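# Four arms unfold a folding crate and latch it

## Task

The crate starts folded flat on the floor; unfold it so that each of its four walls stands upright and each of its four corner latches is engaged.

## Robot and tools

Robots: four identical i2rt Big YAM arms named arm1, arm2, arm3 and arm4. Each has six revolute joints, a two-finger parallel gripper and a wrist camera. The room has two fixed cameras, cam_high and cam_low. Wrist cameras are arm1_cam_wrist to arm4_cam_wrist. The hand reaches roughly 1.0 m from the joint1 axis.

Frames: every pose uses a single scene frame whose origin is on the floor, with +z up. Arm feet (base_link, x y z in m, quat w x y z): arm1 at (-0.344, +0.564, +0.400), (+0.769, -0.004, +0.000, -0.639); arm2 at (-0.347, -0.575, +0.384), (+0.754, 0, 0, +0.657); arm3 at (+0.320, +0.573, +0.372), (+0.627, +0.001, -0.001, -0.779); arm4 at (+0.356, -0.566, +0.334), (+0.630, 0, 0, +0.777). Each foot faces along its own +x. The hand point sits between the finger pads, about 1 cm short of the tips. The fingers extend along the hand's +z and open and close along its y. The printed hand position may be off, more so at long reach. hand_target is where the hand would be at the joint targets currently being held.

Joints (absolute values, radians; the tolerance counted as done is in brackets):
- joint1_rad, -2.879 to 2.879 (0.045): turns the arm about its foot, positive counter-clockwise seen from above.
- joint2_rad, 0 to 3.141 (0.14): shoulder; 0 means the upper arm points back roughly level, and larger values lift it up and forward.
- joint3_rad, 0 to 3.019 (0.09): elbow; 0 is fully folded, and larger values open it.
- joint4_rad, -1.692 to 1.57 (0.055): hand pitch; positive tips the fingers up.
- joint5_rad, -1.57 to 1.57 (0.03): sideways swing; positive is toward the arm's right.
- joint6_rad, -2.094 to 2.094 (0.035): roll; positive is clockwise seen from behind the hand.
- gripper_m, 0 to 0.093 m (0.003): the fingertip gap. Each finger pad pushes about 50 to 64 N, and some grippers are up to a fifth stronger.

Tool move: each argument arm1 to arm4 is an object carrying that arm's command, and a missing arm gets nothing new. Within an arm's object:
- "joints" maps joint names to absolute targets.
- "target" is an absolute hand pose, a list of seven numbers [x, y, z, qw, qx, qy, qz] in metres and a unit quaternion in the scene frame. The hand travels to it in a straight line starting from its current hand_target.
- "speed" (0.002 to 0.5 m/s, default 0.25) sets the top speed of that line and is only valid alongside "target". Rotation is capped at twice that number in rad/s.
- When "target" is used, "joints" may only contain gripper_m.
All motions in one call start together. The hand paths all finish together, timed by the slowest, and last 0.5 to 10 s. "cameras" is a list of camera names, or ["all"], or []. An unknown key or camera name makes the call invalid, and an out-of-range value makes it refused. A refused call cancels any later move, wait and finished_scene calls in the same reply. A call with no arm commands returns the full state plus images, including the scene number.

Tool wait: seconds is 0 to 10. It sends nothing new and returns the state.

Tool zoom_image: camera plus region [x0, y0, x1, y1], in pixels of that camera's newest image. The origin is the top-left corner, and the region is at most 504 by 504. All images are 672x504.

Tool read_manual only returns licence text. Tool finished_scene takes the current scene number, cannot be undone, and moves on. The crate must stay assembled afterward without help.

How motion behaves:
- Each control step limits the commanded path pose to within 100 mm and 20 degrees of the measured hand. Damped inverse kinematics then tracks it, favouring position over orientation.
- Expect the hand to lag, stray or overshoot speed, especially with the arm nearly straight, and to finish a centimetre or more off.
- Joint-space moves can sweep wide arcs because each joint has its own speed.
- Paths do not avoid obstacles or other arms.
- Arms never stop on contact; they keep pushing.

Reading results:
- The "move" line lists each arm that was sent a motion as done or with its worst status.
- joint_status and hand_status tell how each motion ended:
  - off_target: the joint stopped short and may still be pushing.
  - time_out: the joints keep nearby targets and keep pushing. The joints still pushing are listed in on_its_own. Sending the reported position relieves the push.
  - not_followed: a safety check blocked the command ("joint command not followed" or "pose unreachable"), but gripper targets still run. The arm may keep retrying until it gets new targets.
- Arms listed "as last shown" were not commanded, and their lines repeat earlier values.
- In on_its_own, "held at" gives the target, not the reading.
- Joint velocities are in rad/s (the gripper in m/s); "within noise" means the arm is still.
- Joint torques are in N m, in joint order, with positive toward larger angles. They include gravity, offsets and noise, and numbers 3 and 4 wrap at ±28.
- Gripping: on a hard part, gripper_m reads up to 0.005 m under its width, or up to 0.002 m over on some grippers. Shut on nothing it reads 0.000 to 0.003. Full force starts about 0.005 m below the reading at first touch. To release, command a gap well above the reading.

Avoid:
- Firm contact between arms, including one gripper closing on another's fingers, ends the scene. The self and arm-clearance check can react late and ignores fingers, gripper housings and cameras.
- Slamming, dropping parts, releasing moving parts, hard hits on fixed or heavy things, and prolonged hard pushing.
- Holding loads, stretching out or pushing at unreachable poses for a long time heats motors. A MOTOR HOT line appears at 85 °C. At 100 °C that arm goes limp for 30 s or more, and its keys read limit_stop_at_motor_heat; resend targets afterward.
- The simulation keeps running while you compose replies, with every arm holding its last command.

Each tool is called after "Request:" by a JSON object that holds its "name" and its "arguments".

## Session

Request:
{"name": "move", "arguments": {}}

Request:
{"name": "zoom_image", "arguments": {"camera": "cam_high", "region": [240, 230, 430, 420]}}

Scene clock: 0.00 s.
Joint torques (N m): no reading
Motor temperatures (°C): arm1=[27 28 28 26 23 23 25] | arm2=[23 24 24 24 27 26 24] | arm3=[26 24 26 23 26 23 27] | arm4=[24 26 26 29 26 24 26]
Heat: arm1: hottest joint2_rad 28 °C; arm2: hottest joint5_rad 27 °C; arm3: hottest gripper 27 °C; arm4: hottest joint4_rad 29 °C.
Joint velocities: within noise
arm1.joint_positions: joint1_rad=+0.789 joint2_rad=+0.425 joint3_rad=+1.402 joint4_rad=-1.276 joint5_rad=+0.217 joint6_rad=-0.687 gripper_m=+0.09396
arm1.joint_status: not commanded
arm1.hand: x=-0.2365 y=+0.4511 z=+0.9932 quat_wxyz=(-0.418, -0.026, -0.802, +0.426) (m; scene frame)
arm1.hand_target: x=-0.2404 y=+0.4538 z=+1.0017 quat_wxyz=(-0.426, -0.027, -0.795, +0.430) (m; scene frame)
arm1.hand_status: not commanded
arm2.joint_positions: joint1_rad=-0.187 joint2_rad=+0.448 joint3_rad=+1.696 joint4_rad=-1.263 joint5_rad=+0.249 joint6_rad=-0.242 gripper_m=+0.09396
arm2.joint_status: not commanded
arm2.hand: x=-0.2825 y=-0.5188 z=+1.0983 quat_wxyz=(-0.653, +0.415, -0.579, -0.258) (m; scene frame)
arm2.hand_target: x=-0.2830 y=-0.5203 z=+1.1047 quat_wxyz=(-0.657, +0.411, -0.575, -0.261) (m; scene frame)
arm2.hand_status: not commanded
arm3.joint_positions: joint1_rad=+0.868 joint2_rad=+0.482 joint3_rad=+1.633 joint4_rad=-1.455 joint5_rad=+0.267 joint6_rad=-0.464 gripper_m=+0.09396
arm3.joint_status: not commanded
arm3.hand: x=+0.3451 y=+0.4623 z=+1.0140 quat_wxyz=(-0.385, -0.257, -0.760, +0.456) (m; scene frame)
arm3.hand_target: x=+0.3424 y=+0.4658 z=+1.0199 quat_wxyz=(-0.391, -0.257, -0.755, +0.460) (m; scene frame)
arm3.hand_status: not commanded
arm4.joint_positions: joint1_rad=-0.127 joint2_rad=+0.568 joint3_rad=+1.615 joint4_rad=-1.161 joint5_rad=+0.181 joint6_rad=-0.762 gripper_m=+0.09396
arm4.joint_status: not commanded
arm4.hand: x=+0.3738 y=-0.3903 z=+1.0285 quat_wxyz=(-0.627, +0.673, -0.321, -0.224) (m; scene frame)
arm4.hand_target: x=+0.3742 y=-0.3960 z=+1.0355 quat_wxyz=(-0.633, +0.667, -0.319, -0.228) (m; scene frame)
arm4.hand_status: not commanded
pictures: arm1_cam_wrist, arm2_cam_wrist, arm3_cam_wrist, arm4_cam_wrist, cam_high, cam_low

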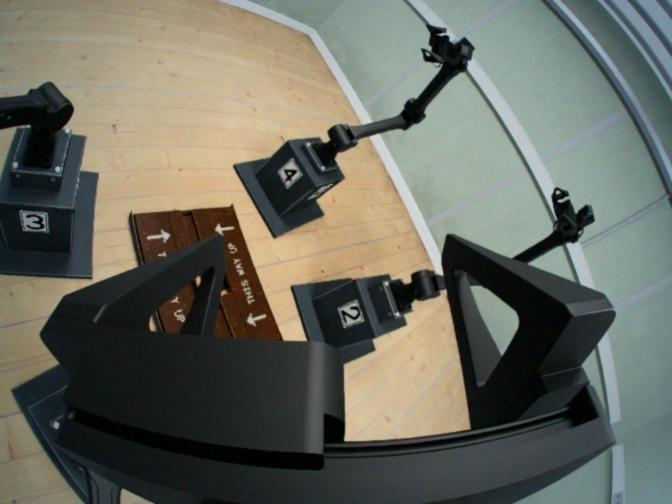

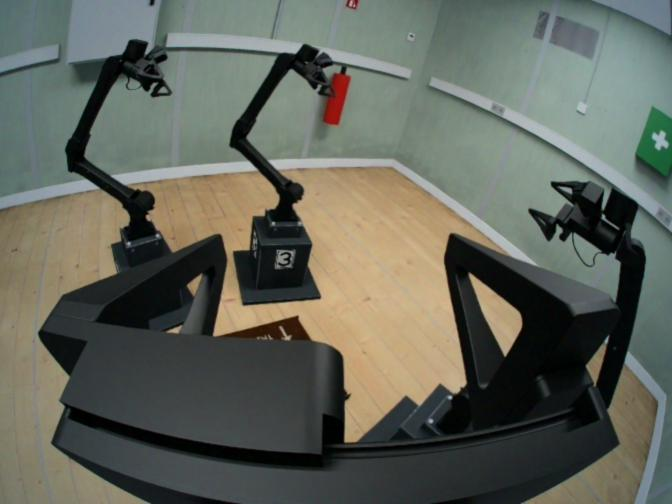

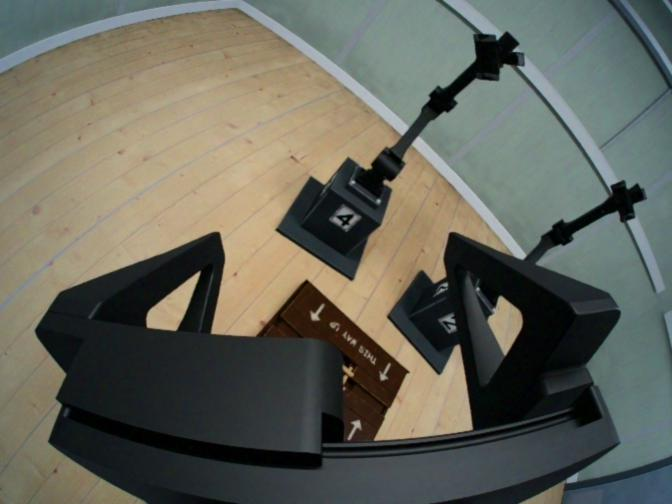

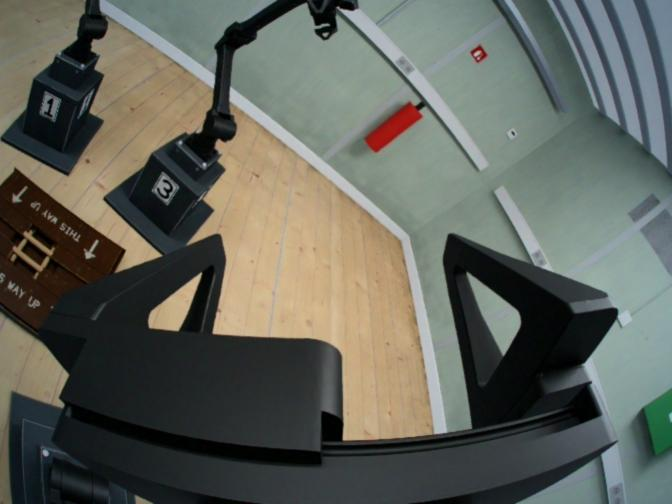

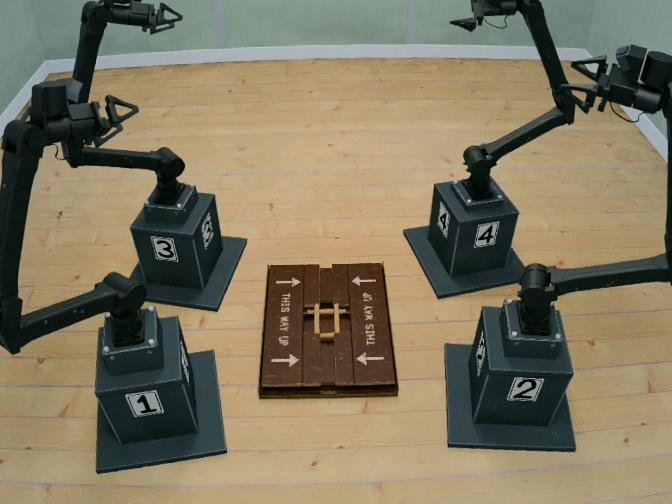

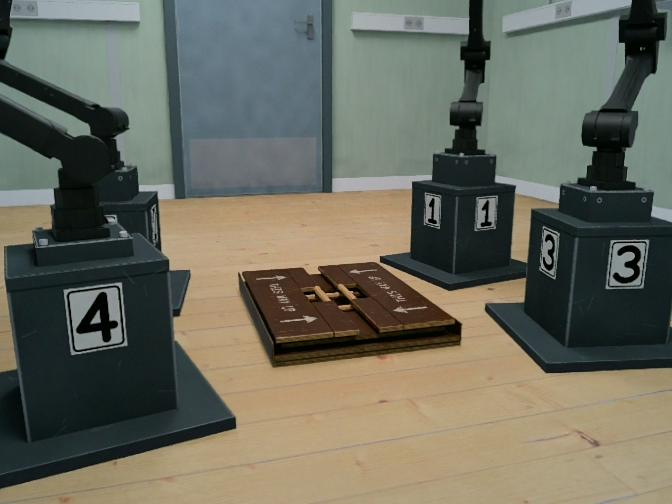

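Scaled by 2.653 from the camera's 672x504 image, which has a finer 960x720 frame.

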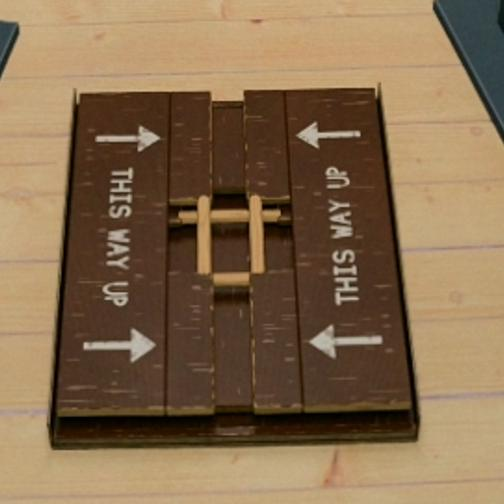

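Request:
{"name": "move", "arguments": {"arm2": {"target":[-0.05,-0.1,0.35,0,0,1,0],"speed":0.45,"joints":{"gripper_m":0.04}}, "arm3": {"target":[0.25,0.22,0.5,0,1,0,0],"speed":0.45,"joints":{"gripper_m":0.04}}}}

Request:
{"name": "move", "arguments": {"arm2": {"target":[0.0,-0.012,0.125,0,0,1,0],"speed":0.25,"joints":{"gripper_m":0.036}}, "cameras": ["arm2_cam_wrist","cam_low"]}}

Scene clock: 6.60 s.
Joint torques (N m): arm1=[0.21 5.19 6.87 2.44 0.17 0.14] | arm2=[-0.91 -20.25 8.28 -0.16 -0.03 0.1] | arm3=[-1.38 -8 9.4 0.59 0.07 0.15] | arm4=[1.73 4.95 7.92 2 -0.09 0.17]
Motor temperatures (°C): arm1=[27 28 28 26 23 23 25] | arm2=[23 24 24 24 27 26 24] | arm3=[26 24 27 23 26 23 27] | arm4=[24 26 26 29 26 24 26]
Heat: arm1: hottest joint2_rad 28 °C; arm2: hottest joint5_rad 27 °C; arm3: hottest joint3_rad 27 °C; arm4: hottest joint4_rad 29 °C.
move: arm2 off_target; arm3 off_target
Joint velocities: within noise
arm1, arm4: as last shown
arm2.joint_positions: joint1_rad=-0.417 joint2_rad=+2.036 joint3_rad=+1.360 joint4_rad=-0.936 joint5_rad=-0.007 joint6_rad=+0.992 gripper_m=+0.04013
arm2.joint_status: all done
arm2.hand: x=-0.0633 y=-0.1154 z=+0.3361 quat_wxyz=(+0.014, +0.013, -1.000, +0.016) (m; scene frame)
arm2.hand_target: x=-0.0522 y=-0.1032 z=+0.3480 quat_wxyz=(+0.007, +0.005, -1.000, +0.002) (m; scene frame)
arm2.hand_status: off_target (0.025 m and 2.8 deg from the pose sent, 0.888 m and 109.3 deg at the start)
arm3.joint_positions: joint1_rad=+0.026 joint2_rad=+1.337 joint3_rad=+0.940 joint4_rad=-1.221 joint5_rad=-0.004 joint6_rad=+1.371 gripper_m=+0.04013
arm3.joint_status: all done
arm3.hand: x=+0.2562 y=+0.2389 z=+0.4905 quat_wxyz=(+0.023, -1.000, -0.005, -0.008) (m; scene frame)
arm3.hand_target: x=+0.2498 y=+0.2222 z=+0.4993 quat_wxyz=(+0.005, -1.000, +0.005, -0.007) (m; scene frame)
arm3.hand_status: off_target (0.022 m and 2.8 deg from the pose sent, 0.576 m and 150.2 deg at the start)
pictures: none

Scene clock: 8.60 s.
Joint torques (N m): arm1=[-0.56 5.07 6.99 2.41 0.18 0.12] | arm2=[0.15 -25.11 7.47 -0.05 0.21 0.06] | arm3=[-1.55 -7.88 9.48 0.62 0.1 0.15] | arm4=[1.67 4.95 7.92 2 -0.09 0.16]
Motor temperatures (°C): arm1=[27 28 29 26 23 23 25] | arm2=[23 25 24 24 27 26 24] | arm3=[26 24 27 23 26 23 27] | arm4=[24 26 27 29 26 24 26]
Heat: arm1: hottest joint3_rad 29 °C; arm2: hottest joint5_rad 27 °C; arm3: hottest joint3_rad 27 °C; arm4: hottest joint4_rad 29 °C.
move: arm2 off_target
Joint velocities: within noise
arm1, arm3, arm4: as last shown
arm2.joint_positions: joint1_rad=-0.417 joint2_rad=+2.633 joint3_rad=+1.826 joint4_rad=-0.789 joint5_rad=-0.004 joint6_rad=+1.012 gripper_m=+0.03614
arm2.joint_status: all done
arm2.hand: x=-0.0082 y=-0.0274 z=+0.1165 quat_wxyz=(+0.008, +0.003, -1.000, +0.009) (m; scene frame)
arm2.hand_target: x=-0.0010 y=-0.0143 z=+0.1241 quat_wxyz=(+0.000, +0.000, -1.000, +0.000) (m; scene frame)
arm2.hand_status: off_target (0.019 m and 1.4 deg from the pose sent, 0.243 m and 2.8 deg at the start)
arm3.hand_target: x=+0.2498 y=+0.2222 z=+0.4993 quat_wxyz=(+0.005, -1.000, +0.004, -0.007) (m; scene frame)
pictures: arm2_cam_wrist, cam_low

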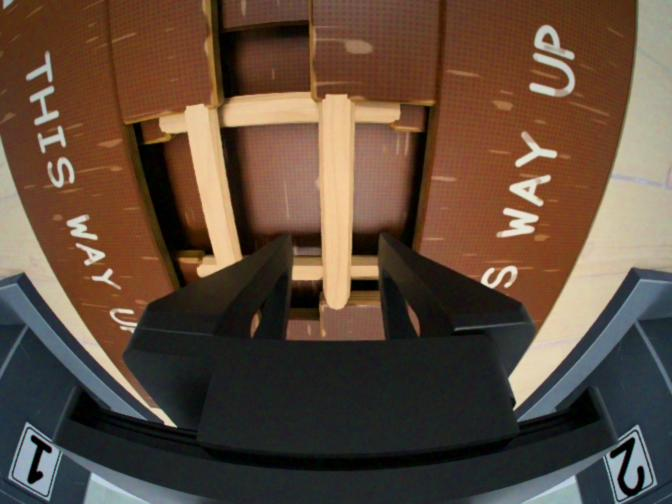

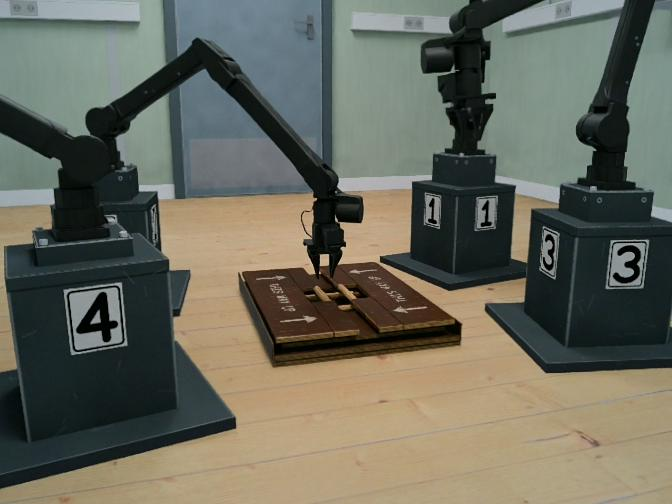

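Request:
{"name": "move", "arguments": {"arm2": {"target":[0.004,-0.012,0.063,0,0,1,0],"speed":0.1}}}

Request:
{"name": "move", "arguments": {"arm2": {"joints":{"gripper_m":0.007}}}}

Request:
{"name": "move", "arguments": {"arm2": {"target":[0.005,-0.027,0.123,0,0,0.985,0.174],"speed":0.15}}}

Request:
{"name": "move", "arguments": {"arm2": {"target":[0.005,-0.057,0.173,0,0,0.94,0.342],"speed":0.15}, "cameras": ["arm2_cam_wrist","cam_low"]}}

Scene clock: 11.83 s.
Joint torques (N m): arm1=[-0.44 5.13 6.84 2.45 0.17 0.13] | arm2=[-0.32 -25.47 7.24 0.55 0.21 0] | arm3=[-1.26 -8.18 9.4 0.55 0.06 0.17] | arm4=[1.73 4.95 7.94 2 -0.09 0.17]
Motor temperatures (°C): arm1=[27 28 29 26 23 23 25] | arm2=[23 25 24 24 27 26 24] | arm3=[26 24 28 23 26 23 27] | arm4=[24 26 27 29 26 24 26]
Heat: arm1: hottest joint3_rad 29 °C; arm2: hottest joint5_rad 27 °C; arm3: hottest joint3_rad 28 °C; arm4: hottest joint4_rad 29 °C.
move: arm2 off_target
Joint velocities: within noise
arm1, arm3, arm4: as last shown
arm2.joint_positions: joint1_rad=-0.417 joint2_rad=+2.769 joint3_rad=+1.926 joint4_rad=-0.769 joint5_rad=-0.002 joint6_rad=+1.012 gripper_m=+0.03614
arm2.joint_status: not commanded
arm2.hand: x=-0.0084 y=-0.0282 z=+0.0564 quat_wxyz=(+0.012, +0.003, -1.000, +0.017) (m; scene frame)
arm2.hand_target: x=+0.0036 y=-0.0131 z=+0.0636 quat_wxyz=(+0.000, +0.000, -1.000, +0.000) (m; scene frame)
arm2.hand_status: off_target (0.021 m and 2.4 deg from the pose sent, 0.057 m and 1.4 deg at the start)
pictures: none

Scene clock: 12.37 s.
Joint torques (N m): arm1=[0.26 4.72 7.01 2.47 0.17 0.12] | arm2=[-0.32 -25.47 7.25 0.54 0.19 0.01] | arm3=[-1.73 -7.53 9.44 0.58 0.08 0.14] | arm4=[1.67 4.95 7.92 1.99 -0.09 0.17]
Motor temperatures (°C): arm1=[27 28 29 26 23 23 25] | arm2=[23 25 24 24 27 26 25] | arm3=[26 24 28 23 26 23 27] | arm4=[24 26 27 29 26 24 26]
Heat: arm1: hottest joint3_rad 29 °C; arm2: hottest joint5_rad 27 °C; arm3: hottest joint3_rad 28 °C; arm4: hottest joint4_rad 29 °C.
move: arm2 off_target
Joint velocities: within noise
arm1, arm3, arm4: as last shown
arm2.joint_positions: joint1_rad=-0.417 joint2_rad=+2.769 joint3_rad=+1.926 joint4_rad=-0.769 joint5_rad=-0.002 joint6_rad=+1.012 gripper_m=+0.01672
arm2.joint_status: gripper_m off_target (ended at +0.01676, target +0.00700)
arm2.hand: x=-0.0084 y=-0.0282 z=+0.0564 quat_wxyz=(+0.012, +0.003, -1.000, +0.017) (m; scene frame)
arm2.hand_target: x=+0.0036 y=-0.0130 z=+0.0636 quat_wxyz=(+0.000, +0.000, -1.000, +0.000) (m; scene frame)
arm2.hand_status: not commanded
pictures: none

Scene clock: 14.27 s.
Joint torques (N m): arm1=[-0.38 5.6 6.93 2.58 0.18 0.13] | arm2=[-0.91 -26.58 3.82 1.31 -0.71 -0.12] | arm3=[-1.61 -7.71 9.33 0.61 0.06 0.18] | arm4=[1.73 4.95 7.94 2 -0.1 0.17]
Motor temperatures (°C): arm1=[27 28 29 26 23 23 25] | arm2=[23 25 24 24 27 26 25] | arm3=[26 24 28 23 26 23 27] | arm4=[24 26 27 29 26 24 26]
Heat: arm1: hottest joint3_rad 29 °C; arm2: hottest joint5_rad 27 °C; arm3: hottest joint3_rad 28 °C; arm4: hottest joint4_rad 29 °C.
move: arm2 off_target
Joint velocities: within noise
arm1, arm3, arm4: as last shown
arm2.joint_positions: joint1_rad=-0.468 joint2_rad=+2.568 joint3_rad=+1.552 joint4_rad=-0.307 joint5_rad=-0.177 joint6_rad=+0.985 gripper_m=+0.01666
arm2.joint_status: not commanded
arm2.hand: x=-0.0090 y=-0.0332 z=+0.1006 quat_wxyz=(+0.004, +0.002, -0.989, -0.151) (m; scene frame)
arm2.hand_target: x=+0.0017 y=-0.0241 z=+0.1219 quat_wxyz=(-0.003, +0.002, -0.985, -0.172) (m; scene frame)
arm2.hand_status: off_target (0.027 m and 2.7 deg from the pose sent, 0.068 m and 22.0 deg at the start)
pictures: none

Scene clock: 16.17 s.
Joint torques (N m): arm1=[0.15 4.84 7.09 2.52 0.16 0.14] | arm2=[-1.9 -23.36 3.25 1.78 -0.71 -0.02] | arm3=[-1.96 -8.06 9.4 0.65 0.07 0.14] | arm4=[1.73 4.95 7.92 1.99 -0.09 0.17]
Motor temperatures (°C): arm1=[27 28 29 26 23 23 25] | arm2=[23 26 24 24 27 26 25] | arm3=[26 24 28 23 26 23 27] | arm4=[24 26 27 29 26 24 26]
Heat: arm1: hottest joint3_rad 29 °C; arm2: hottest joint5_rad 27 °C; arm3: hottest joint3_rad 28 °C; arm4: hottest joint4_rad 29 °C.
move: arm2 off_target
Joint velocities: within noise
arm1, arm3, arm4: as last shown
arm2.joint_positions: joint1_rad=-0.556 joint2_rad=+2.427 joint3_rad=+1.245 joint4_rad=+0.139 joint5_rad=-0.421 joint6_rad=+0.987 gripper_m=+0.01658
arm2.joint_status: not commanded
arm2.hand: x=-0.0091 y=-0.0569 z=+0.1570 quat_wxyz=(+0.010, +0.004, -0.946, -0.325) (m; scene frame)
arm2.hand_target: x=+0.0048 y=-0.0559 z=+0.1727 quat_wxyz=(+0.002, -0.003, -0.940, -0.342) (m; scene frame)
arm2.hand_status: off_target (0.021 m and 2.4 deg from the pose sent, 0.078 m and 22.6 deg at the start)
pictures: arm2_cam_wrist, cam_low

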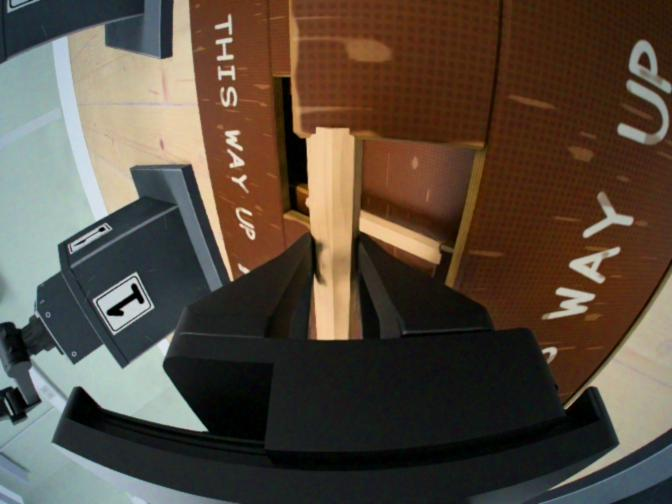

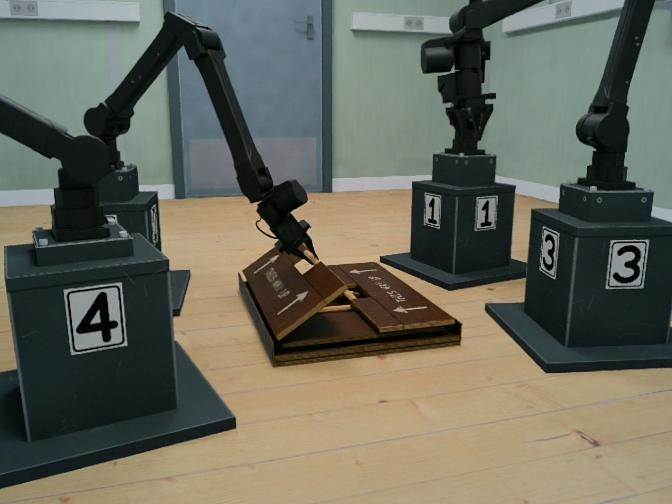

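Perfect. Continue; arm3 comes in with the second part.

Request:
{"name": "move", "arguments": {"arm2": {"target":[0.003,-0.11,0.217,0,0,0.866,0.5],"speed":0.15}}}

Request:
{"name": "move", "arguments": {"arm2": {"target":[0.003,-0.17,0.238,0,0,0.766,0.643],"speed":0.12}, "arm3": {"target":[0.08,0.12,0.35,0,1,0,0],"speed":0.3}}}

Request:
{"name": "move", "arguments": {"arm2": {"target":[0.007,-0.215,0.238,0,0,0.7071,0.7071],"speed":0.08}, "arm3": {"target":[-0.038,0.032,0.115,0,1,0,0],"speed":0.25,"joints":{"gripper_m":0.036}}, "cameras": ["arm3_cam_wrist","cam_high","cam_low"]}}

Scene clock: 19.37 s.
Joint torques (N m): arm1=[0.03 4.95 7.04 2.58 0.15 0.12] | arm2=[-1.9 -20.13 2.29 2.18 -0.53 -0.02] | arm3=[-1.26 -8.18 9.54 0.59 0.08 0.15] | arm4=[1.73 4.95 7.92 1.99 -0.09 0.17]
Motor temperatures (°C): arm1=[27 28 29 26 23 23 25] | arm2=[23 26 24 24 27 26 25] | arm3=[26 24 29 23 26 23 27] | arm4=[24 26 27 29 26 24 26]
Heat: arm1: hottest joint3_rad 29 °C; arm2: hottest joint5_rad 27 °C; arm3: hottest joint3_rad 29 °C; arm4: hottest joint4_rad 29 °C.
move: arm2 off_target
Joint velocities: within noise
arm1, arm3, arm4: as last shown
arm2.joint_positions: joint1_rad=-0.680 joint2_rad=+2.391 joint3_rad=+1.004 joint4_rad=+0.647 joint5_rad=-0.694 joint6_rad=+1.061 gripper_m=+0.01659
arm2.joint_status: not commanded
arm2.hand: x=-0.0084 y=-0.1048 z=+0.2081 quat_wxyz=(+0.011, +0.005, -0.871, -0.491) (m; scene frame)
arm2.hand_target: x=+0.0036 y=-0.1086 z=+0.2173 quat_wxyz=(+0.002, -0.001, -0.866, -0.501) (m; scene frame)
arm2.hand_status: off_target (0.015 m and 1.9 deg from the pose sent, 0.081 m and 22.1 deg at the start)
pictures: none

Scene clock: 21.70 s.
Joint torques (N m): arm1=[0.03 4.95 6.94 2.43 0.17 0.1] | arm2=[-2.02 -17.49 1.65 2.26 -0.11 0] | arm3=[-0.97 -12.57 8.68 0.7 0.25 -0.04] | arm4=[1.73 4.95 7.92 2 -0.09 0.17]
Motor temperatures (°C): arm1=[27 28 29 26 23 23 25] | arm2=[23 26 24 24 27 26 25] | arm3=[26 24 29 23 26 23 27] | arm4=[24 26 27 29 26 24 26]
Heat: arm1: hottest joint3_rad 29 °C; arm2: hottest joint5_rad 27 °C; arm3: hottest joint3_rad 29 °C; arm4: hottest joint4_rad 29 °C.
move: arm2 off_target; arm3 off_target
Joint velocities: within noise
arm1.joint_positions: joint1_rad=+0.789 joint2_rad=+0.425 joint3_rad=+1.402 joint4_rad=-1.276 joint5_rad=+0.217 joint6_rad=-0.687 gripper_m=+0.09396
arm1.joint_status: not commanded
arm1.hand: x=-0.2365 y=+0.4511 z=+0.9932 quat_wxyz=(-0.418, -0.026, -0.802, +0.426) (m; scene frame)
arm1.hand_target: x=-0.2404 y=+0.4538 z=+1.0017 quat_wxyz=(-0.426, -0.027, -0.795, +0.430) (m; scene frame)
arm1.hand_status: not commanded
arm2.joint_positions: joint1_rad=-0.821 joint2_rad=+2.539 joint3_rad=+0.909 joint4_rad=+1.300 joint5_rad=-0.960 joint6_rad=+1.311 gripper_m=+0.01660
arm2.joint_status: not commanded
arm2.hand: x=-0.0080 y=-0.1628 z=+0.2357 quat_wxyz=(+0.013, +0.006, -0.770, -0.638) (m; scene frame)
arm2.hand_target: x=+0.0032 y=-0.1683 z=+0.2384 quat_wxyz=(+0.002, +0.000, -0.765, -0.644) (m; scene frame)
arm2.hand_status: off_target (0.013 m and 1.8 deg from the pose sent, 0.073 m and 21.3 deg at the start)
arm3.joint_positions: joint1_rad=-0.262 joint2_rad=+1.883 joint3_rad=+1.193 joint4_rad=-0.905 joint5_rad=-0.003 joint6_rad=+1.092 gripper_m=+0.04013
arm3.joint_status: not commanded
arm3.hand: x=+0.0946 y=+0.1372 z=+0.3498 quat_wxyz=(+0.010, -1.000, -0.001, -0.008) (m; scene frame)
arm3.hand_target: x=+0.0814 y=+0.1225 z=+0.3492 quat_wxyz=(+0.000, -1.000, +0.000, -0.002) (m; scene frame)
arm3.hand_status: off_target (0.023 m and 1.5 deg from the pose sent, 0.255 m and 2.8 deg at the start)
arm4.joint_positions: joint1_rad=-0.127 joint2_rad=+0.568 joint3_rad=+1.615 joint4_rad=-1.161 joint5_rad=+0.181 joint6_rad=-0.762 gripper_m=+0.09396
arm4.joint_status: not commanded
arm4.hand: x=+0.3738 y=-0.3903 z=+1.0285 quat_wxyz=(-0.627, +0.673, -0.321, -0.224) (m; scene frame)
arm4.hand_target: x=+0.3742 y=-0.3960 z=+1.0355 quat_wxyz=(-0.633, +0.667, -0.319, -0.228) (m; scene frame)
arm4.hand_status: not commanded
pictures: none

Scene clock: 23.83 s.
Joint torques (N m): arm1=[-0.09 4.66 6.98 2.51 0.18 0.14] | arm2=[-3.78 -16.62 0.7 1.85 -0.01 -0.15] | arm3=[-1.67 -18.2 7.66 -0.14 0.3 -0.03] | arm4=[1.73 4.95 7.92 1.99 -0.09 0.17]
Motor temperatures (°C): arm1=[27 28 29 26 23 23 25] | arm2=[23 26 24 25 27 26 25] | arm3=[26 25 29 23 26 23 27] | arm4=[24 26 27 29 26 24 26]
Heat: arm1: hottest joint3_rad 29 °C; arm2: hottest joint5_rad 27 °C; arm3: hottest joint3_rad 29 °C; arm4: hottest joint4_rad 29 °C.
move: arm2 off_target; arm3 off_target
Joint velocities: within noise
arm1, arm4: as last shown
arm2.joint_positions: joint1_rad=-0.910 joint2_rad=+2.616 joint3_rad=+0.913 joint4_rad=+1.536 joint5_rad=-1.116 joint6_rad=+1.430 gripper_m=+0.01661
arm2.joint_status: not commanded
arm2.hand: x=-0.0077 y=-0.1988 z=+0.2425 quat_wxyz=(+0.029, +0.025, -0.732, -0.680) (m; scene frame)
arm2.hand_target: x=+0.0055 y=-0.2141 z=+0.2394 quat_wxyz=(+0.012, +0.011, -0.732, -0.682) (m; scene frame)
arm2.hand_status: off_target (0.022 m and 6.0 deg from the pose sent, 0.054 m and 10.8 deg at the start; a joint's target at an end of its range on 43 of 64 steps)
arm3.joint_positions: joint1_rad=-0.359 joint2_rad=+2.570 joint3_rad=+1.760 joint4_rad=-0.753 joint5_rad=-0.003 joint6_rad=+0.995 gripper_m=+0.03613
arm3.joint_status: all done
arm3.hand: x=-0.0280 y=+0.0341 z=+0.1241 quat_wxyz=(-0.004, -1.000, -0.001, +0.000) (m; scene frame)
arm3.hand_target: x=-0.0372 y=+0.0341 z=+0.1145 quat_wxyz=(-0.001, -1.000, +0.001, +0.000) (m; scene frame)
arm3.hand_status: off_target (0.014 m and 0.5 deg from the pose sent, 0.289 m and 1.5 deg at the start)
pictures: arm3_cam_wrist, cam_high, cam_low

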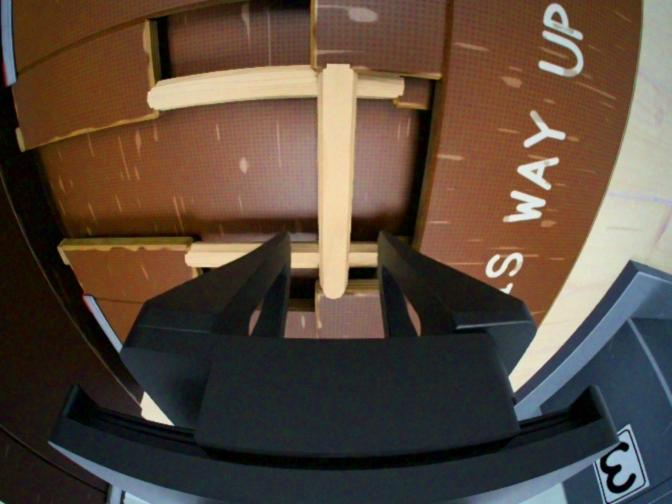

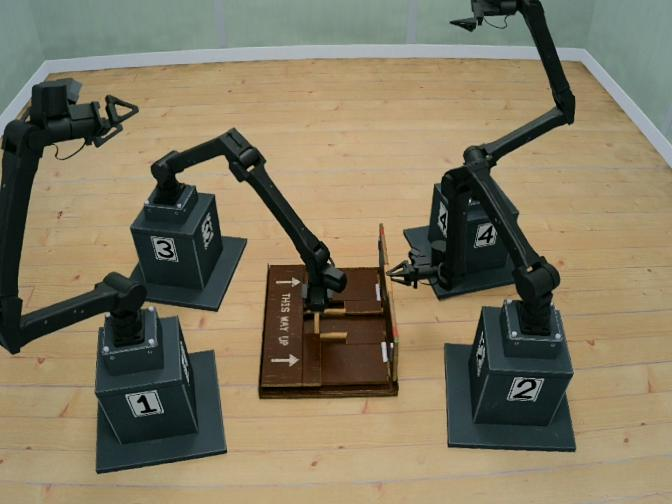

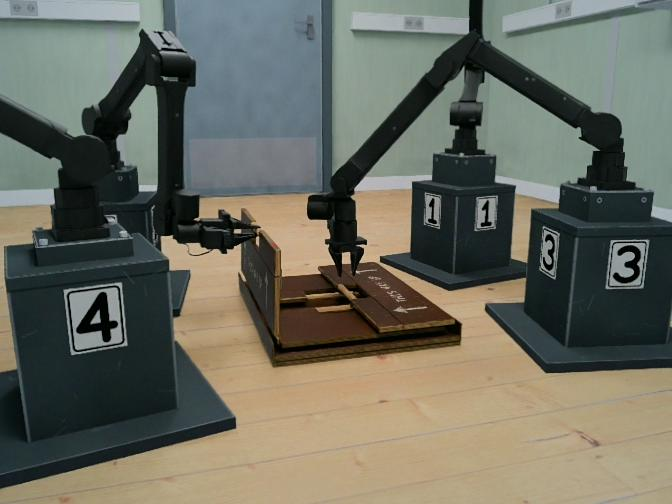

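Request:
{"name": "move", "arguments": {"arm3": {"target":[-0.044,0.032,0.052,0,1,0,0],"speed":0.12}}}

Request:
{"name": "move", "arguments": {"arm3": {"joints":{"gripper_m":0.007}}}}

Request:
{"name": "move", "arguments": {"arm3": {"target":[-0.042,0.045,0.127,0.174,0.985,0,0],"speed":0.15}}}

Request:
{"name": "move", "arguments": {"arm3": {"target":[-0.04,0.075,0.178,0.342,0.94,0,0],"speed":0.15}, "arm4": {"target":[0.3,-0.2,0.5,0,0.7071,-0.7071,0],"speed":0.4,"joints":{"gripper_m":0.036}}}}

Request:
{"name": "move", "arguments": {"arm3": {"target":[-0.038,0.12,0.216,0.5,0.866,0,0],"speed":0.15}}}

Request:
{"name": "move", "arguments": {"arm3": {"target":[-0.038,0.178,0.238,0.643,0.766,0,0],"speed":0.12}, "arm2": {"target":[0.007,-0.227,0.238,0,0,0.7071,0.7071],"speed":0.08}}}

Request:
{"name": "move", "arguments": {"arm3": {"target":[-0.036,0.225,0.238,0.7,0.714,0,0],"speed":0.1}, "arm4": {"target":[0.06,-0.03,0.25,0,0.7071,-0.7071,0],"speed":0.3}, "cameras": ["cam_high","cam_low"]}}

Request:
{"name": "zoom_image", "arguments": {"camera": "cam_low", "region": [220, 190, 470, 380]}}

Scene clock: 31.47 s.
Joint torques (N m): arm1=[0.03 4.89 6.97 2.51 0.17 0.12] | arm2=[-3.72 -16.56 0.7 1.87 -0.01 -0.15] | arm3=[-1.49 -18.67 7.3 0.59 0.31 -0.03] | arm4=[1.73 4.95 7.94 2 -0.09 0.17]
Motor temperatures (°C): arm1=[27 28 29 26 23 23 25] | arm2=[23 26 24 25 27 26 25] | arm3=[26 25 29 23 26 23 27] | arm4=[24 26 28 29 26 24 26]
Heat: arm1: hottest joint3_rad 29 °C; arm2: hottest joint5_rad 27 °C; arm3: hottest joint3_rad 29 °C; arm4: hottest joint4_rad 29 °C.
move: arm3 off_target
Joint velocities: within noise
arm1, arm2, arm4: as last shown
arm3.joint_positions: joint1_rad=-0.363 joint2_rad=+2.713 joint3_rad=+1.865 joint4_rad=-0.733 joint5_rad=-0.001 joint6_rad=+0.987 gripper_m=+0.03613
arm3.joint_status: not commanded
arm3.hand: x=-0.0316 y=+0.0342 z=+0.0622 quat_wxyz=(+0.004, -1.000, -0.002, -0.005) (m; scene frame)
arm3.hand_target: x=-0.0433 y=+0.0330 z=+0.0523 quat_wxyz=(+0.000, -1.000, +0.000, +0.000) (m; scene frame)
arm3.hand_status: off_target (0.016 m and 0.8 deg from the pose sent, 0.074 m and 0.5 deg at the start)
pictures: none

Scene clock: 32.00 s.
Joint torques (N m): arm1=[-0.44 4.48 6.75 2.5 0.15 0.1] | arm2=[-3.78 -16.56 0.72 1.87 -0.01 -0.15] | arm3=[-1.49 -18.96 7.41 0.66 0.29 -0.02] | arm4=[1.73 4.95 7.94 2 -0.1 0.17]
Motor temperatures (°C): arm1=[27 28 29 26 23 23 25] | arm2=[23 26 24 25 27 26 25] | arm3=[26 25 29 23 26 23 27] | arm4=[24 26 28 29 26 24 26]
Heat: arm1: hottest joint3_rad 29 °C; arm2: hottest joint5_rad 27 °C; arm3: hottest joint3_rad 29 °C; arm4: hottest joint4_rad 29 °C.
move: arm3 off_target
Joint velocities: within noise
arm1, arm2, arm4: as last shown
arm3.joint_positions: joint1_rad=-0.363 joint2_rad=+2.713 joint3_rad=+1.865 joint4_rad=-0.734 joint5_rad=+0.000 joint6_rad=+0.997 gripper_m=+0.01665
arm3.joint_status: gripper_m off_target (ended at +0.01668, target +0.00700)
arm3.hand: x=-0.0316 y=+0.0346 z=+0.0622 quat_wxyz=(+0.005, -1.000, +0.002, -0.005) (m; scene frame)
arm3.hand_target: x=-0.0430 y=+0.0327 z=+0.0523 quat_wxyz=(+0.000, -1.000, +0.004, +0.000) (m; scene frame)
arm3.hand_status: not commanded
pictures: none

Scene clock: 33.87 s.
Joint torques (N m): arm1=[0.79 5.25 7.02 2.51 0.15 0.17] | arm2=[-3.78 -16.56 0.7 1.85 -0.01 -0.15] | arm3=[-1.32 -20.78 2.86 1.43 -0.46 -0.13] | arm4=[1.73 4.95 7.94 1.99 -0.09 0.17]
Motor temperatures (°C): arm1=[27 28 30 26 23 23 25] | arm2=[23 26 24 25 27 26 25] | arm3=[26 26 29 23 26 23 27] | arm4=[24 26 28 29 26 24 26]
Heat: arm1: hottest joint3_rad 30 °C; arm2: hottest joint5_rad 27 °C; arm3: hottest joint3_rad 29 °C; arm4: hottest joint4_rad 29 °C.
move: arm3 off_target
Joint velocities: within noise
arm1, arm2, arm4: as last shown
arm3.joint_positions: joint1_rad=-0.419 joint2_rad=+2.503 joint3_rad=+1.509 joint4_rad=-0.316 joint5_rad=-0.187 joint6_rad=+0.958 gripper_m=+0.01659
arm3.joint_status: not commanded
arm3.hand: x=-0.0312 y=+0.0407 z=+0.1154 quat_wxyz=(-0.159, -0.987, -0.001, -0.001) (m; scene frame)
arm3.hand_target: x=-0.0383 y=+0.0424 z=+0.1263 quat_wxyz=(-0.171, -0.985, -0.004, +0.002) (m; scene frame)
arm3.hand_status: off_target (0.016 m and 1.7 deg from the pose sent, 0.066 m and 20.6 deg at the start)
pictures: none

Scene clock: 36.63 s.
Joint torques (N m): arm1=[0.15 4.89 7.01 2.43 0.12 0.13] | arm2=[-3.66 -16.56 0.7 1.87 -0.01 -0.15] | arm3=[-2.43 -18.49 2.33 2.39 -0.66 0.03] | arm4=[1.03 -8.64 9.99 0.42 -0.15 0.28]
Motor temperatures (°C): arm1=[27 28 30 26 23 23 25] | arm2=[23 26 24 25 27 26 25] | arm3=[26 26 29 23 26 23 27] | arm4=[24 26 28 29 26 25 26]
Heat: arm1: hottest joint3_rad 30 °C; arm2: hottest joint5_rad 27 °C; arm3: hottest joint3_rad 29 °C; arm4: hottest joint4_rad 29 °C.
move: arm3 off_target; arm4 done
Joint velocities: within noise
arm1, arm2: as last shown
arm3.joint_positions: joint1_rad=-0.511 joint2_rad=+2.357 joint3_rad=+1.211 joint4_rad=+0.108 joint5_rad=-0.437 joint6_rad=+0.949 gripper_m=+0.01655
arm3.joint_status: not commanded
arm3.hand: x=-0.0314 y=+0.0666 z=+0.1729 quat_wxyz=(-0.331, -0.943, -0.007, -0.004) (m; scene frame)
arm3.hand_target: x=-0.0401 y=+0.0734 z=+0.1779 quat_wxyz=(-0.342, -0.940, +0.000, -0.001) (m; scene frame)
arm3.hand_status: off_target (0.013 m and 1.6 deg from the pose sent, 0.072 m and 21.7 deg at the start)
arm4.joint_positions: joint1_rad=-0.058 joint2_rad=+1.337 joint3_rad=+1.064 joint4_rad=-1.319 joint5_rad=-0.004 joint6_rad=+0.134 gripper_m=+0.03607
arm4.joint_status: all done
arm4.hand: x=+0.3015 y=-0.2077 z=+0.4983 quat_wxyz=(+0.008, +0.713, -0.702, +0.007) (m; scene frame)
arm4.hand_target: x=+0.3029 y=-0.2024 z=+0.4988 quat_wxyz=(+0.006, +0.704, -0.710, +0.002) (m; scene frame)
arm4.hand_status: done (0.008 m and 1.5 deg from the pose sent, 0.567 m and 90.6 deg at the start)
pictures: none

Scene clock: 38.53 s.
Joint torques (N m): arm1=[0.32 4.89 6.91 2.33 0.2 0.16] | arm2=[-3.78 -16.56 0.69 1.87 -0.01 -0.15] | arm3=[-2.73 -15.09 2.1 3.06 -0.43 0.12] | arm4=[1.2 -9.11 10.04 0.36 -0.16 0.28]
Motor temperatures (°C): arm1=[27 28 30 26 23 23 25] | arm2=[23 26 24 25 27 26 25] | arm3=[26 26 29 23 26 23 27] | arm4=[24 26 28 29 26 25 26]
Heat: arm1: hottest joint3_rad 30 °C; arm2: hottest joint5_rad 27 °C; arm3: hottest joint3_rad 29 °C; arm4: hottest joint4_rad 29 °C.
move: arm3 off_target
Joint velocities: within noise
arm1, arm2, arm4: as last shown
arm3.joint_positions: joint1_rad=-0.630 joint2_rad=+2.328 joint3_rad=+0.987 joint4_rad=+0.600 joint5_rad=-0.716 joint6_rad=+1.021 gripper_m=+0.01654
arm3.joint_status: not commanded
arm3.hand: x=-0.0304 y=+0.1104 z=+0.2191 quat_wxyz=(-0.496, -0.868, -0.013, -0.004) (m; scene frame)
arm3.hand_target: x=-0.0378 y=+0.1187 z=+0.2167 quat_wxyz=(-0.501, -0.865, -0.001, -0.001) (m; scene frame)
arm3.hand_status: off_target (0.013 m and 1.6 deg from the pose sent, 0.069 m and 21.3 deg at the start)
pictures: none

Scene clock: 40.83 s.
Joint torques (N m): arm1=[-0.03 5.95 7.04 2.52 0.12 0.12] | arm2=[-4.42 -16.5 0.12 1.7 0.28 -0.29] | arm3=[-1.73 -12.98 1.35 3.17 0.18 0.21] | arm4=[1.2 -9.11 10.03 0.35 -0.16 0.28]
Motor temperatures (°C): arm1=[27 28 30 26 23 23 25] | arm2=[23 26 24 25 27 26 25] | arm3=[26 26 29 24 26 23 27] | arm4=[24 26 28 29 26 25 26]
Heat: arm1: hottest joint3_rad 30 °C; arm2: hottest joint5_rad 27 °C; arm3: hottest joint3_rad 29 °C; arm4: hottest joint4_rad 29 °C.
move: arm2 off_target; arm3 off_target
Joint velocities: within noise
arm1, arm4: as last shown
arm2.joint_positions: joint1_rad=-0.928 joint2_rad=+2.616 joint3_rad=+0.907 joint4_rad=+1.541 joint5_rad=-1.141 joint6_rad=+1.424 gripper_m=+0.01661
arm2.joint_status: not commanded
arm2.hand: x=-0.0071 y=-0.2065 z=+0.2432 quat_wxyz=(+0.030, +0.028, -0.731, -0.682) (m; scene frame)
arm2.hand_target: x=+0.0068 y=-0.2260 z=+0.2386 quat_wxyz=(+0.008, +0.010, -0.733, -0.680) (m; scene frame)
arm2.hand_status: off_target (0.025 m and 6.1 deg from the pose sent, 0.032 m and 6.0 deg at the start; a joint's target at an end of its range on 68 of 68 steps)
arm3.joint_positions: joint1_rad=-0.773 joint2_rad=+2.470 joint3_rad=+0.884 joint4_rad=+1.261 joint5_rad=-1.000 joint6_rad=+1.276 gripper_m=+0.01654
arm3.joint_status: not commanded
arm3.hand: x=-0.0284 y=+0.1688 z=+0.2476 quat_wxyz=(-0.643, -0.765, -0.020, -0.006) (m; scene frame)
arm3.hand_target: x=-0.0364 y=+0.1768 z=+0.2387 quat_wxyz=(-0.644, -0.765, -0.004, -0.003) (m; scene frame)
arm3.hand_status: off_target (0.016 m and 2.4 deg from the pose sent, 0.071 m and 20.7 deg at the start)
pictures: none

Scene clock: 43.23 s.
Joint torques (N m): arm1=[0.26 4.89 6.97 2.51 0.17 0.14] | arm2=[-4.48 -16.5 0.12 1.7 0.28 -0.29] | arm3=[-3.37 -12.34 -0.05 2.14 0.23 0.09] | arm4=[1.85 -19.14 11.1 -0.5 0.01 0.29]
Motor temperatures (°C): arm1=[27 28 30 26 23 23 25] | arm2=[23 26 24 25 27 26 25] | arm3=[26 26 29 24 26 23 28] | arm4=[24 26 28 29 26 25 26]
Heat: arm1: hottest joint3_rad 30 °C; arm2: hottest joint5_rad 27 °C; arm3: hottest joint3_rad 29 °C; arm4: hottest joint4_rad 29 °C.
move: arm3 off_target; arm4 off_target
Joint velocities: within noise
arm1.joint_positions: joint1_rad=+0.789 joint2_rad=+0.425 joint3_rad=+1.402 joint4_rad=-1.276 joint5_rad=+0.217 joint6_rad=-0.687 gripper_m=+0.09396
arm1.joint_status: not commanded
arm1.hand: x=-0.2365 y=+0.4511 z=+0.9932 quat_wxyz=(-0.418, -0.026, -0.802, +0.426) (m; scene frame)
arm1.hand_target: x=-0.2404 y=+0.4538 z=+1.0017 quat_wxyz=(-0.426, -0.027, -0.795, +0.430) (m; scene frame)
arm1.hand_status: not commanded
arm2: as last shown
arm3.joint_positions: joint1_rad=-0.859 joint2_rad=+2.564 joint3_rad=+0.881 joint4_rad=+1.573 joint5_rad=-1.126 joint6_rad=+1.441 gripper_m=+0.01656
arm3.joint_status: not commanded
arm3.hand: x=-0.0283 y=+0.2064 z=+0.2547 quat_wxyz=(-0.690, -0.723, -0.029, -0.009) (m; scene frame)
arm3.hand_target: x=-0.0362 y=+0.2241 z=+0.2396 quat_wxyz=(-0.686, -0.728, -0.001, -0.006) (m; scene frame)
arm3.hand_status: off_target (0.026 m and 3.8 deg from the pose sent, 0.057 m and 9.1 deg at the start; a joint's target at an end of its range on 40 of 71 steps)
arm4.joint_positions: joint1_rad=+0.297 joint2_rad=+2.197 joint3_rad=+1.537 joint4_rad=-0.920 joint5_rad=+0.004 joint6_rad=+0.485 gripper_m=+0.03607
arm4.joint_status: not commanded
arm4.hand: x=+0.0680 y=-0.0422 z=+0.2496 quat_wxyz=(+0.000, +0.714, -0.700, +0.005) (m; scene frame)
arm4.hand_target: x=+0.0627 y=-0.0321 z=+0.2477 quat_wxyz=(-0.002, +0.708, -0.707, +0.002) (m; scene frame)
arm4.hand_status: off_target (0.015 m and 1.2 deg from the pose sent, 0.389 m and 1.5 deg at the start)
pictures: cam_high, cam_low

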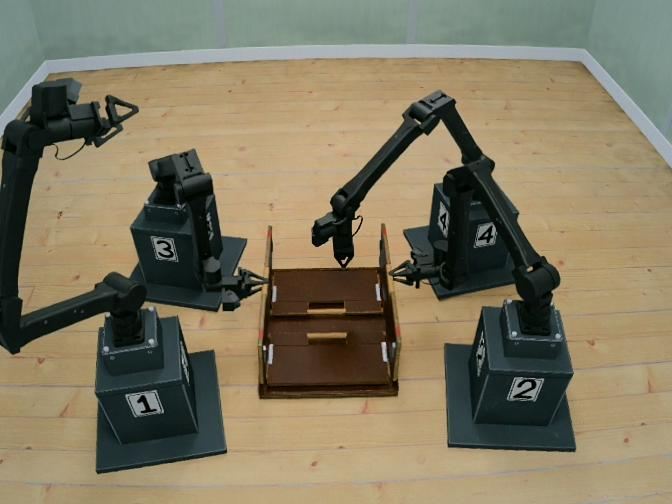

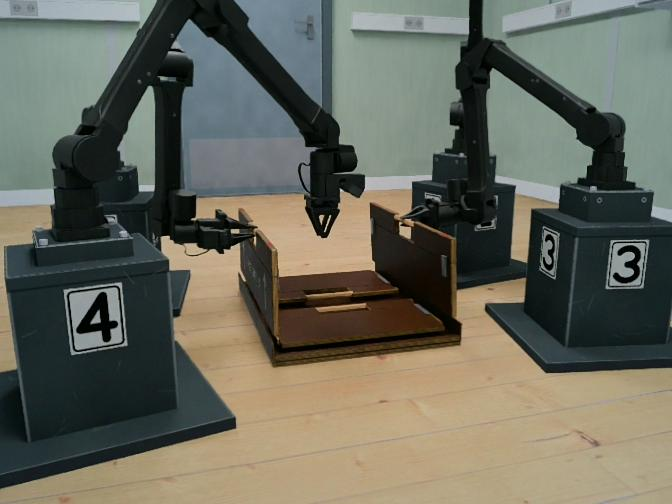

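Scaled by 2.016 from the camera's 672x504 image, which has a finer 960x720 frame.

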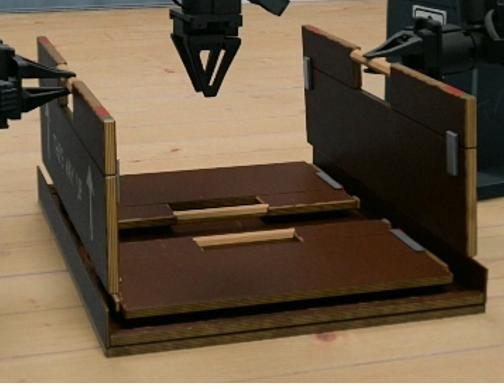

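Request:
{"name": "move", "arguments": {"arm4": {"target":[0.026,0.027,0.085,0,0.7071,-0.7071,0],"speed":0.2}, "arm1": {"target":[-0.35,0.22,0.5,0,0.7071,0.7071,0],"speed":0.4,"joints":{"gripper_m":0.036}}, "cameras": ["arm4_cam_wrist"]}}

Scene clock: 48.13 s.
Joint torques (N m): arm1=[-1.14 -10.81 10.7 0.72 0.19 0.11] | arm2=[-4.42 -16.5 0.12 1.72 0.27 -0.3] | arm3=[-3.43 -11.75 -0.08 2.09 0.24 0.06] | arm4=[2.02 -22.12 10.67 -0.02 -0.12 0.28]
Motor temperatures (°C): arm1=[27 28 30 26 23 23 25] | arm2=[23 27 24 25 27 26 25] | arm3=[26 26 28 24 26 23 28] | arm4=[24 27 29 29 26 25 26]
Heat: arm1: hottest joint3_rad 30 °C; arm2: hottest joint2_rad 27 °C; arm3: hottest joint3_rad 28 °C; arm4: hottest joint3_rad 29 °C.
move: arm1 off_target; arm4 off_target
Joint velocities: within noise
arm1.joint_positions: joint1_rad=-0.191 joint2_rad=+1.344 joint3_rad=+0.841 joint4_rad=-1.141 joint5_rad=-0.016 joint6_rad=-0.037 gripper_m=+0.03606
arm1.joint_status: all done
arm1.hand: x=-0.3433 y=+0.2457 z=+0.4851 quat_wxyz=(+0.020, -0.696, -0.717, -0.028) (m; scene frame)
arm1.hand_target: x=-0.3468 y=+0.2238 z=+0.4998 quat_wxyz=(+0.002, -0.704, -0.710, -0.009) (m; scene frame)
arm1.hand_status: off_target (0.030 m and 4.3 deg from the pose sent, 0.556 m and 108.3 deg at the start)
arm2, arm3: as last shown
arm4.joint_positions: joint1_rad=+0.295 joint2_rad=+2.622 joint3_rad=+1.900 joint4_rad=-0.858 joint5_rad=+0.002 joint6_rad=+0.490 gripper_m=+0.03607
arm4.joint_status: not commanded
arm4.hand: x=+0.0344 y=+0.0202 z=+0.0935 quat_wxyz=(+0.000, +0.711, -0.703, +0.004) (m; scene frame)
arm4.hand_target: x=+0.0279 y=+0.0261 z=+0.0847 quat_wxyz=(+0.000, +0.707, -0.708, -0.001) (m; scene frame)
arm4.hand_status: off_target (0.014 m and 0.9 deg from the pose sent, 0.183 m and 1.2 deg at the start)
pictures: arm4_cam_wrist

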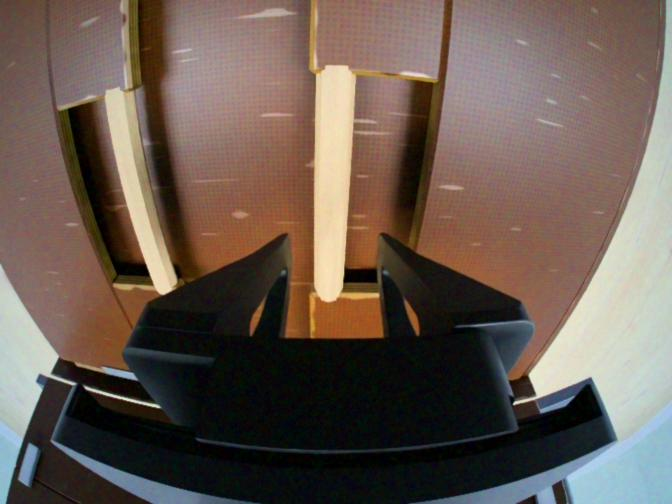

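Request:
{"name": "move", "arguments": {"arm4": {"target":[0.027,0.027,0.026,0,0.7071,-0.7071,0],"speed":0.1}}}

Request:
{"name": "move", "arguments": {"arm4": {"joints":{"gripper_m":0.007}}, "cameras": ["arm4_cam_wrist"]}}

Request:
{"name": "move", "arguments": {"arm4": {"target":[0.041,0.024,0.1,0.123,0.696,-0.696,-0.123],"speed":0.12}, "cameras": ["cam_low"]}}

Scene clock: 51.00 s.
Joint torques (N m): arm1=[-0.85 -10.81 10.61 0.77 0.21 0.18] | arm2=[-4.48 -16.56 0.12 1.72 0.27 -0.29] | arm3=[-4.13 -12.16 -0.1 2.25 0.21 0.05] | arm4=[2.08 -22.89 10.18 0.14 -0.11 0.27]
Motor temperatures (°C): arm1=[27 28 30 26 23 23 25] | arm2=[24 27 24 25 27 26 26] | arm3=[26 26 28 24 26 23 28] | arm4=[24 27 29 29 26 25 26]
Heat: arm1: hottest joint3_rad 30 °C; arm2: hottest joint2_rad 27 °C; arm3: hottest joint3_rad 28 °C; arm4: hottest joint3_rad 29 °C.
move: arm4 off_target
Joint velocities: within noise
arm1.joint_positions: joint1_rad=-0.191 joint2_rad=+1.344 joint3_rad=+0.841 joint4_rad=-1.141 joint5_rad=-0.015 joint6_rad=-0.035 gripper_m=+0.03606
arm1.joint_status: not commanded
arm1.hand: x=-0.3436 y=+0.2457 z=+0.4851 quat_wxyz=(+0.020, -0.697, -0.716, -0.028) (m; scene frame)
arm1.hand_target: x=-0.3470 y=+0.2238 z=+0.4998 quat_wxyz=(+0.003, -0.704, -0.710, -0.008) (m; scene frame)
arm1.hand_status: not commanded
arm2, arm3: as last shown
arm4.joint_positions: joint1_rad=+0.295 joint2_rad=+2.751 joint3_rad=+1.981 joint4_rad=-0.819 joint5_rad=+0.002 joint6_rad=+0.490 gripper_m=+0.03607
arm4.joint_status: not commanded
arm4.hand: x=+0.0349 y=+0.0192 z=+0.0326 quat_wxyz=(+0.002, +0.711, -0.703, +0.009) (m; scene frame)
arm4.hand_target: x=+0.0278 y=+0.0257 z=+0.0261 quat_wxyz=(+0.000, +0.707, -0.707, +0.000) (m; scene frame)
arm4.hand_status: off_target (0.013 m and 1.2 deg from the pose sent, 0.068 m and 0.9 deg at the start)
pictures: none

Scene clock: 51.60 s.
Joint torques (N m): arm1=[-0.62 -10.81 10.63 0.79 0.18 0.16] | arm2=[-4.42 -16.5 0.12 1.72 0.28 -0.29] | arm3=[-3.31 -11.93 -0.03 2.14 0.22 0.08] | arm4=[2.08 -22.83 10.15 0.13 -0.07 0.16]
Motor temperatures (°C): arm1=[27 28 30 26 23 23 25] | arm2=[24 27 24 25 27 26 26] | arm3=[26 26 28 24 26 23 28] | arm4=[24 27 29 29 26 25 26]
Heat: arm1: hottest joint3_rad 30 °C; arm2: hottest joint2_rad 27 °C; arm3: hottest joint3_rad 28 °C; arm4: hottest joint3_rad 29 °C.
move: arm4 off_target
Joint velocities: within noise
arm1, arm2, arm3: as last shown
arm4.joint_positions: joint1_rad=+0.295 joint2_rad=+2.751 joint3_rad=+1.981 joint4_rad=-0.819 joint5_rad=+0.002 joint6_rad=+0.510 gripper_m=+0.01685
arm4.joint_status: gripper_m off_target (ended at +0.01689, target +0.00700)
arm4.hand: x=+0.0349 y=+0.0192 z=+0.0326 quat_wxyz=(+0.002, +0.704, -0.710, +0.009) (m; scene frame)
arm4.hand_target: x=+0.0280 y=+0.0258 z=+0.0261 quat_wxyz=(+0.000, +0.704, -0.710, +0.001) (m; scene frame)
arm4.hand_status: not commanded
pictures: arm4_cam_wrist

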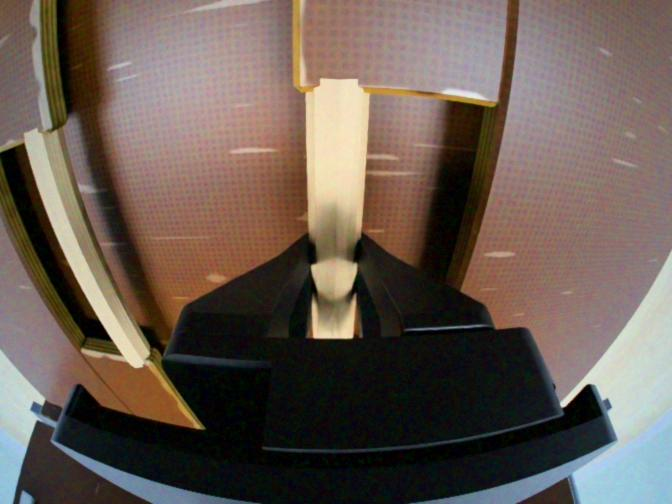

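Scene clock: 53.70 s.
Joint torques (N m): arm1=[-1.32 -9.47 10.69 0.88 0.2 0.16] | arm2=[-4.48 -16.5 0.12 1.7 0.28 -0.29] | arm3=[-3.31 -12.1 -0.08 1.96 0.39 0.07] | arm4=[1.03 -26.93 5.53 -0.06 -1.24 -0.18]
Motor temperatures (°C): arm1=[27 28 30 26 23 23 25] | arm2=[24 27 24 25 27 26 26] | arm3=[26 26 28 24 26 23 28] | arm4=[24 27 29 29 26 25 26]
Heat: arm1: hottest joint3_rad 30 °C; arm2: hottest joint2_rad 27 °C; arm3: hottest joint3_rad 28 °C; arm4: hottest joint3_rad 29 °C.
move: arm4 off_target
Joint velocities: within noise
arm1, arm2: as last shown
arm3.joint_positions: joint1_rad=-0.862 joint2_rad=+2.565 joint3_rad=+0.881 joint4_rad=+1.576 joint5_rad=-1.132 joint6_rad=+1.441 gripper_m=+0.01656
arm3.joint_status: not commanded
arm3.hand: x=-0.0280 y=+0.2077 z=+0.2546 quat_wxyz=(-0.691, -0.723, -0.031, -0.010) (m; scene frame)
arm3.hand_target: x=-0.0358 y=+0.2241 z=+0.2394 quat_wxyz=(-0.686, -0.728, -0.002, -0.007) (m; scene frame)
arm3.hand_status: not commanded
arm4.joint_positions: joint1_rad=+0.217 joint2_rad=+2.595 joint3_rad=+1.745 joint4_rad=-0.584 joint5_rad=-0.285 joint6_rad=+0.453 gripper_m=+0.01679
arm4.joint_status: not commanded
arm4.hand: x=+0.0376 y=+0.0205 z=+0.0784 quat_wxyz=(+0.110, +0.695, -0.702, -0.112) (m; scene frame)
arm4.hand_target: x=+0.0368 y=+0.0256 z=+0.0999 quat_wxyz=(+0.119, +0.699, -0.694, -0.126) (m; scene frame)
arm4.hand_status: off_target (0.022 m and 2.0 deg from the pose sent, 0.068 m and 20.6 deg at the start)
pictures: cam_low

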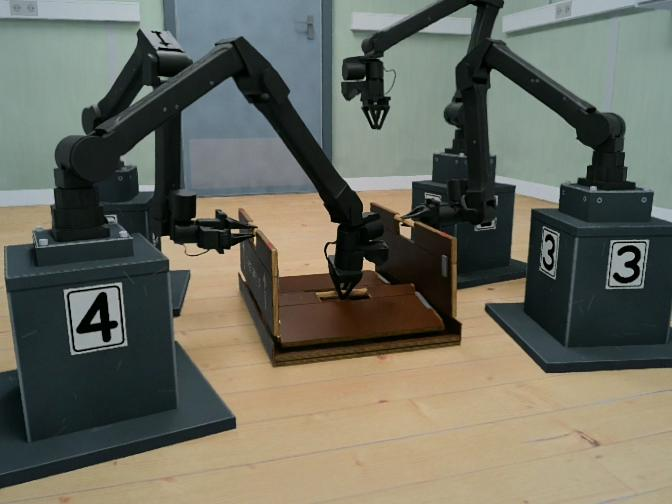

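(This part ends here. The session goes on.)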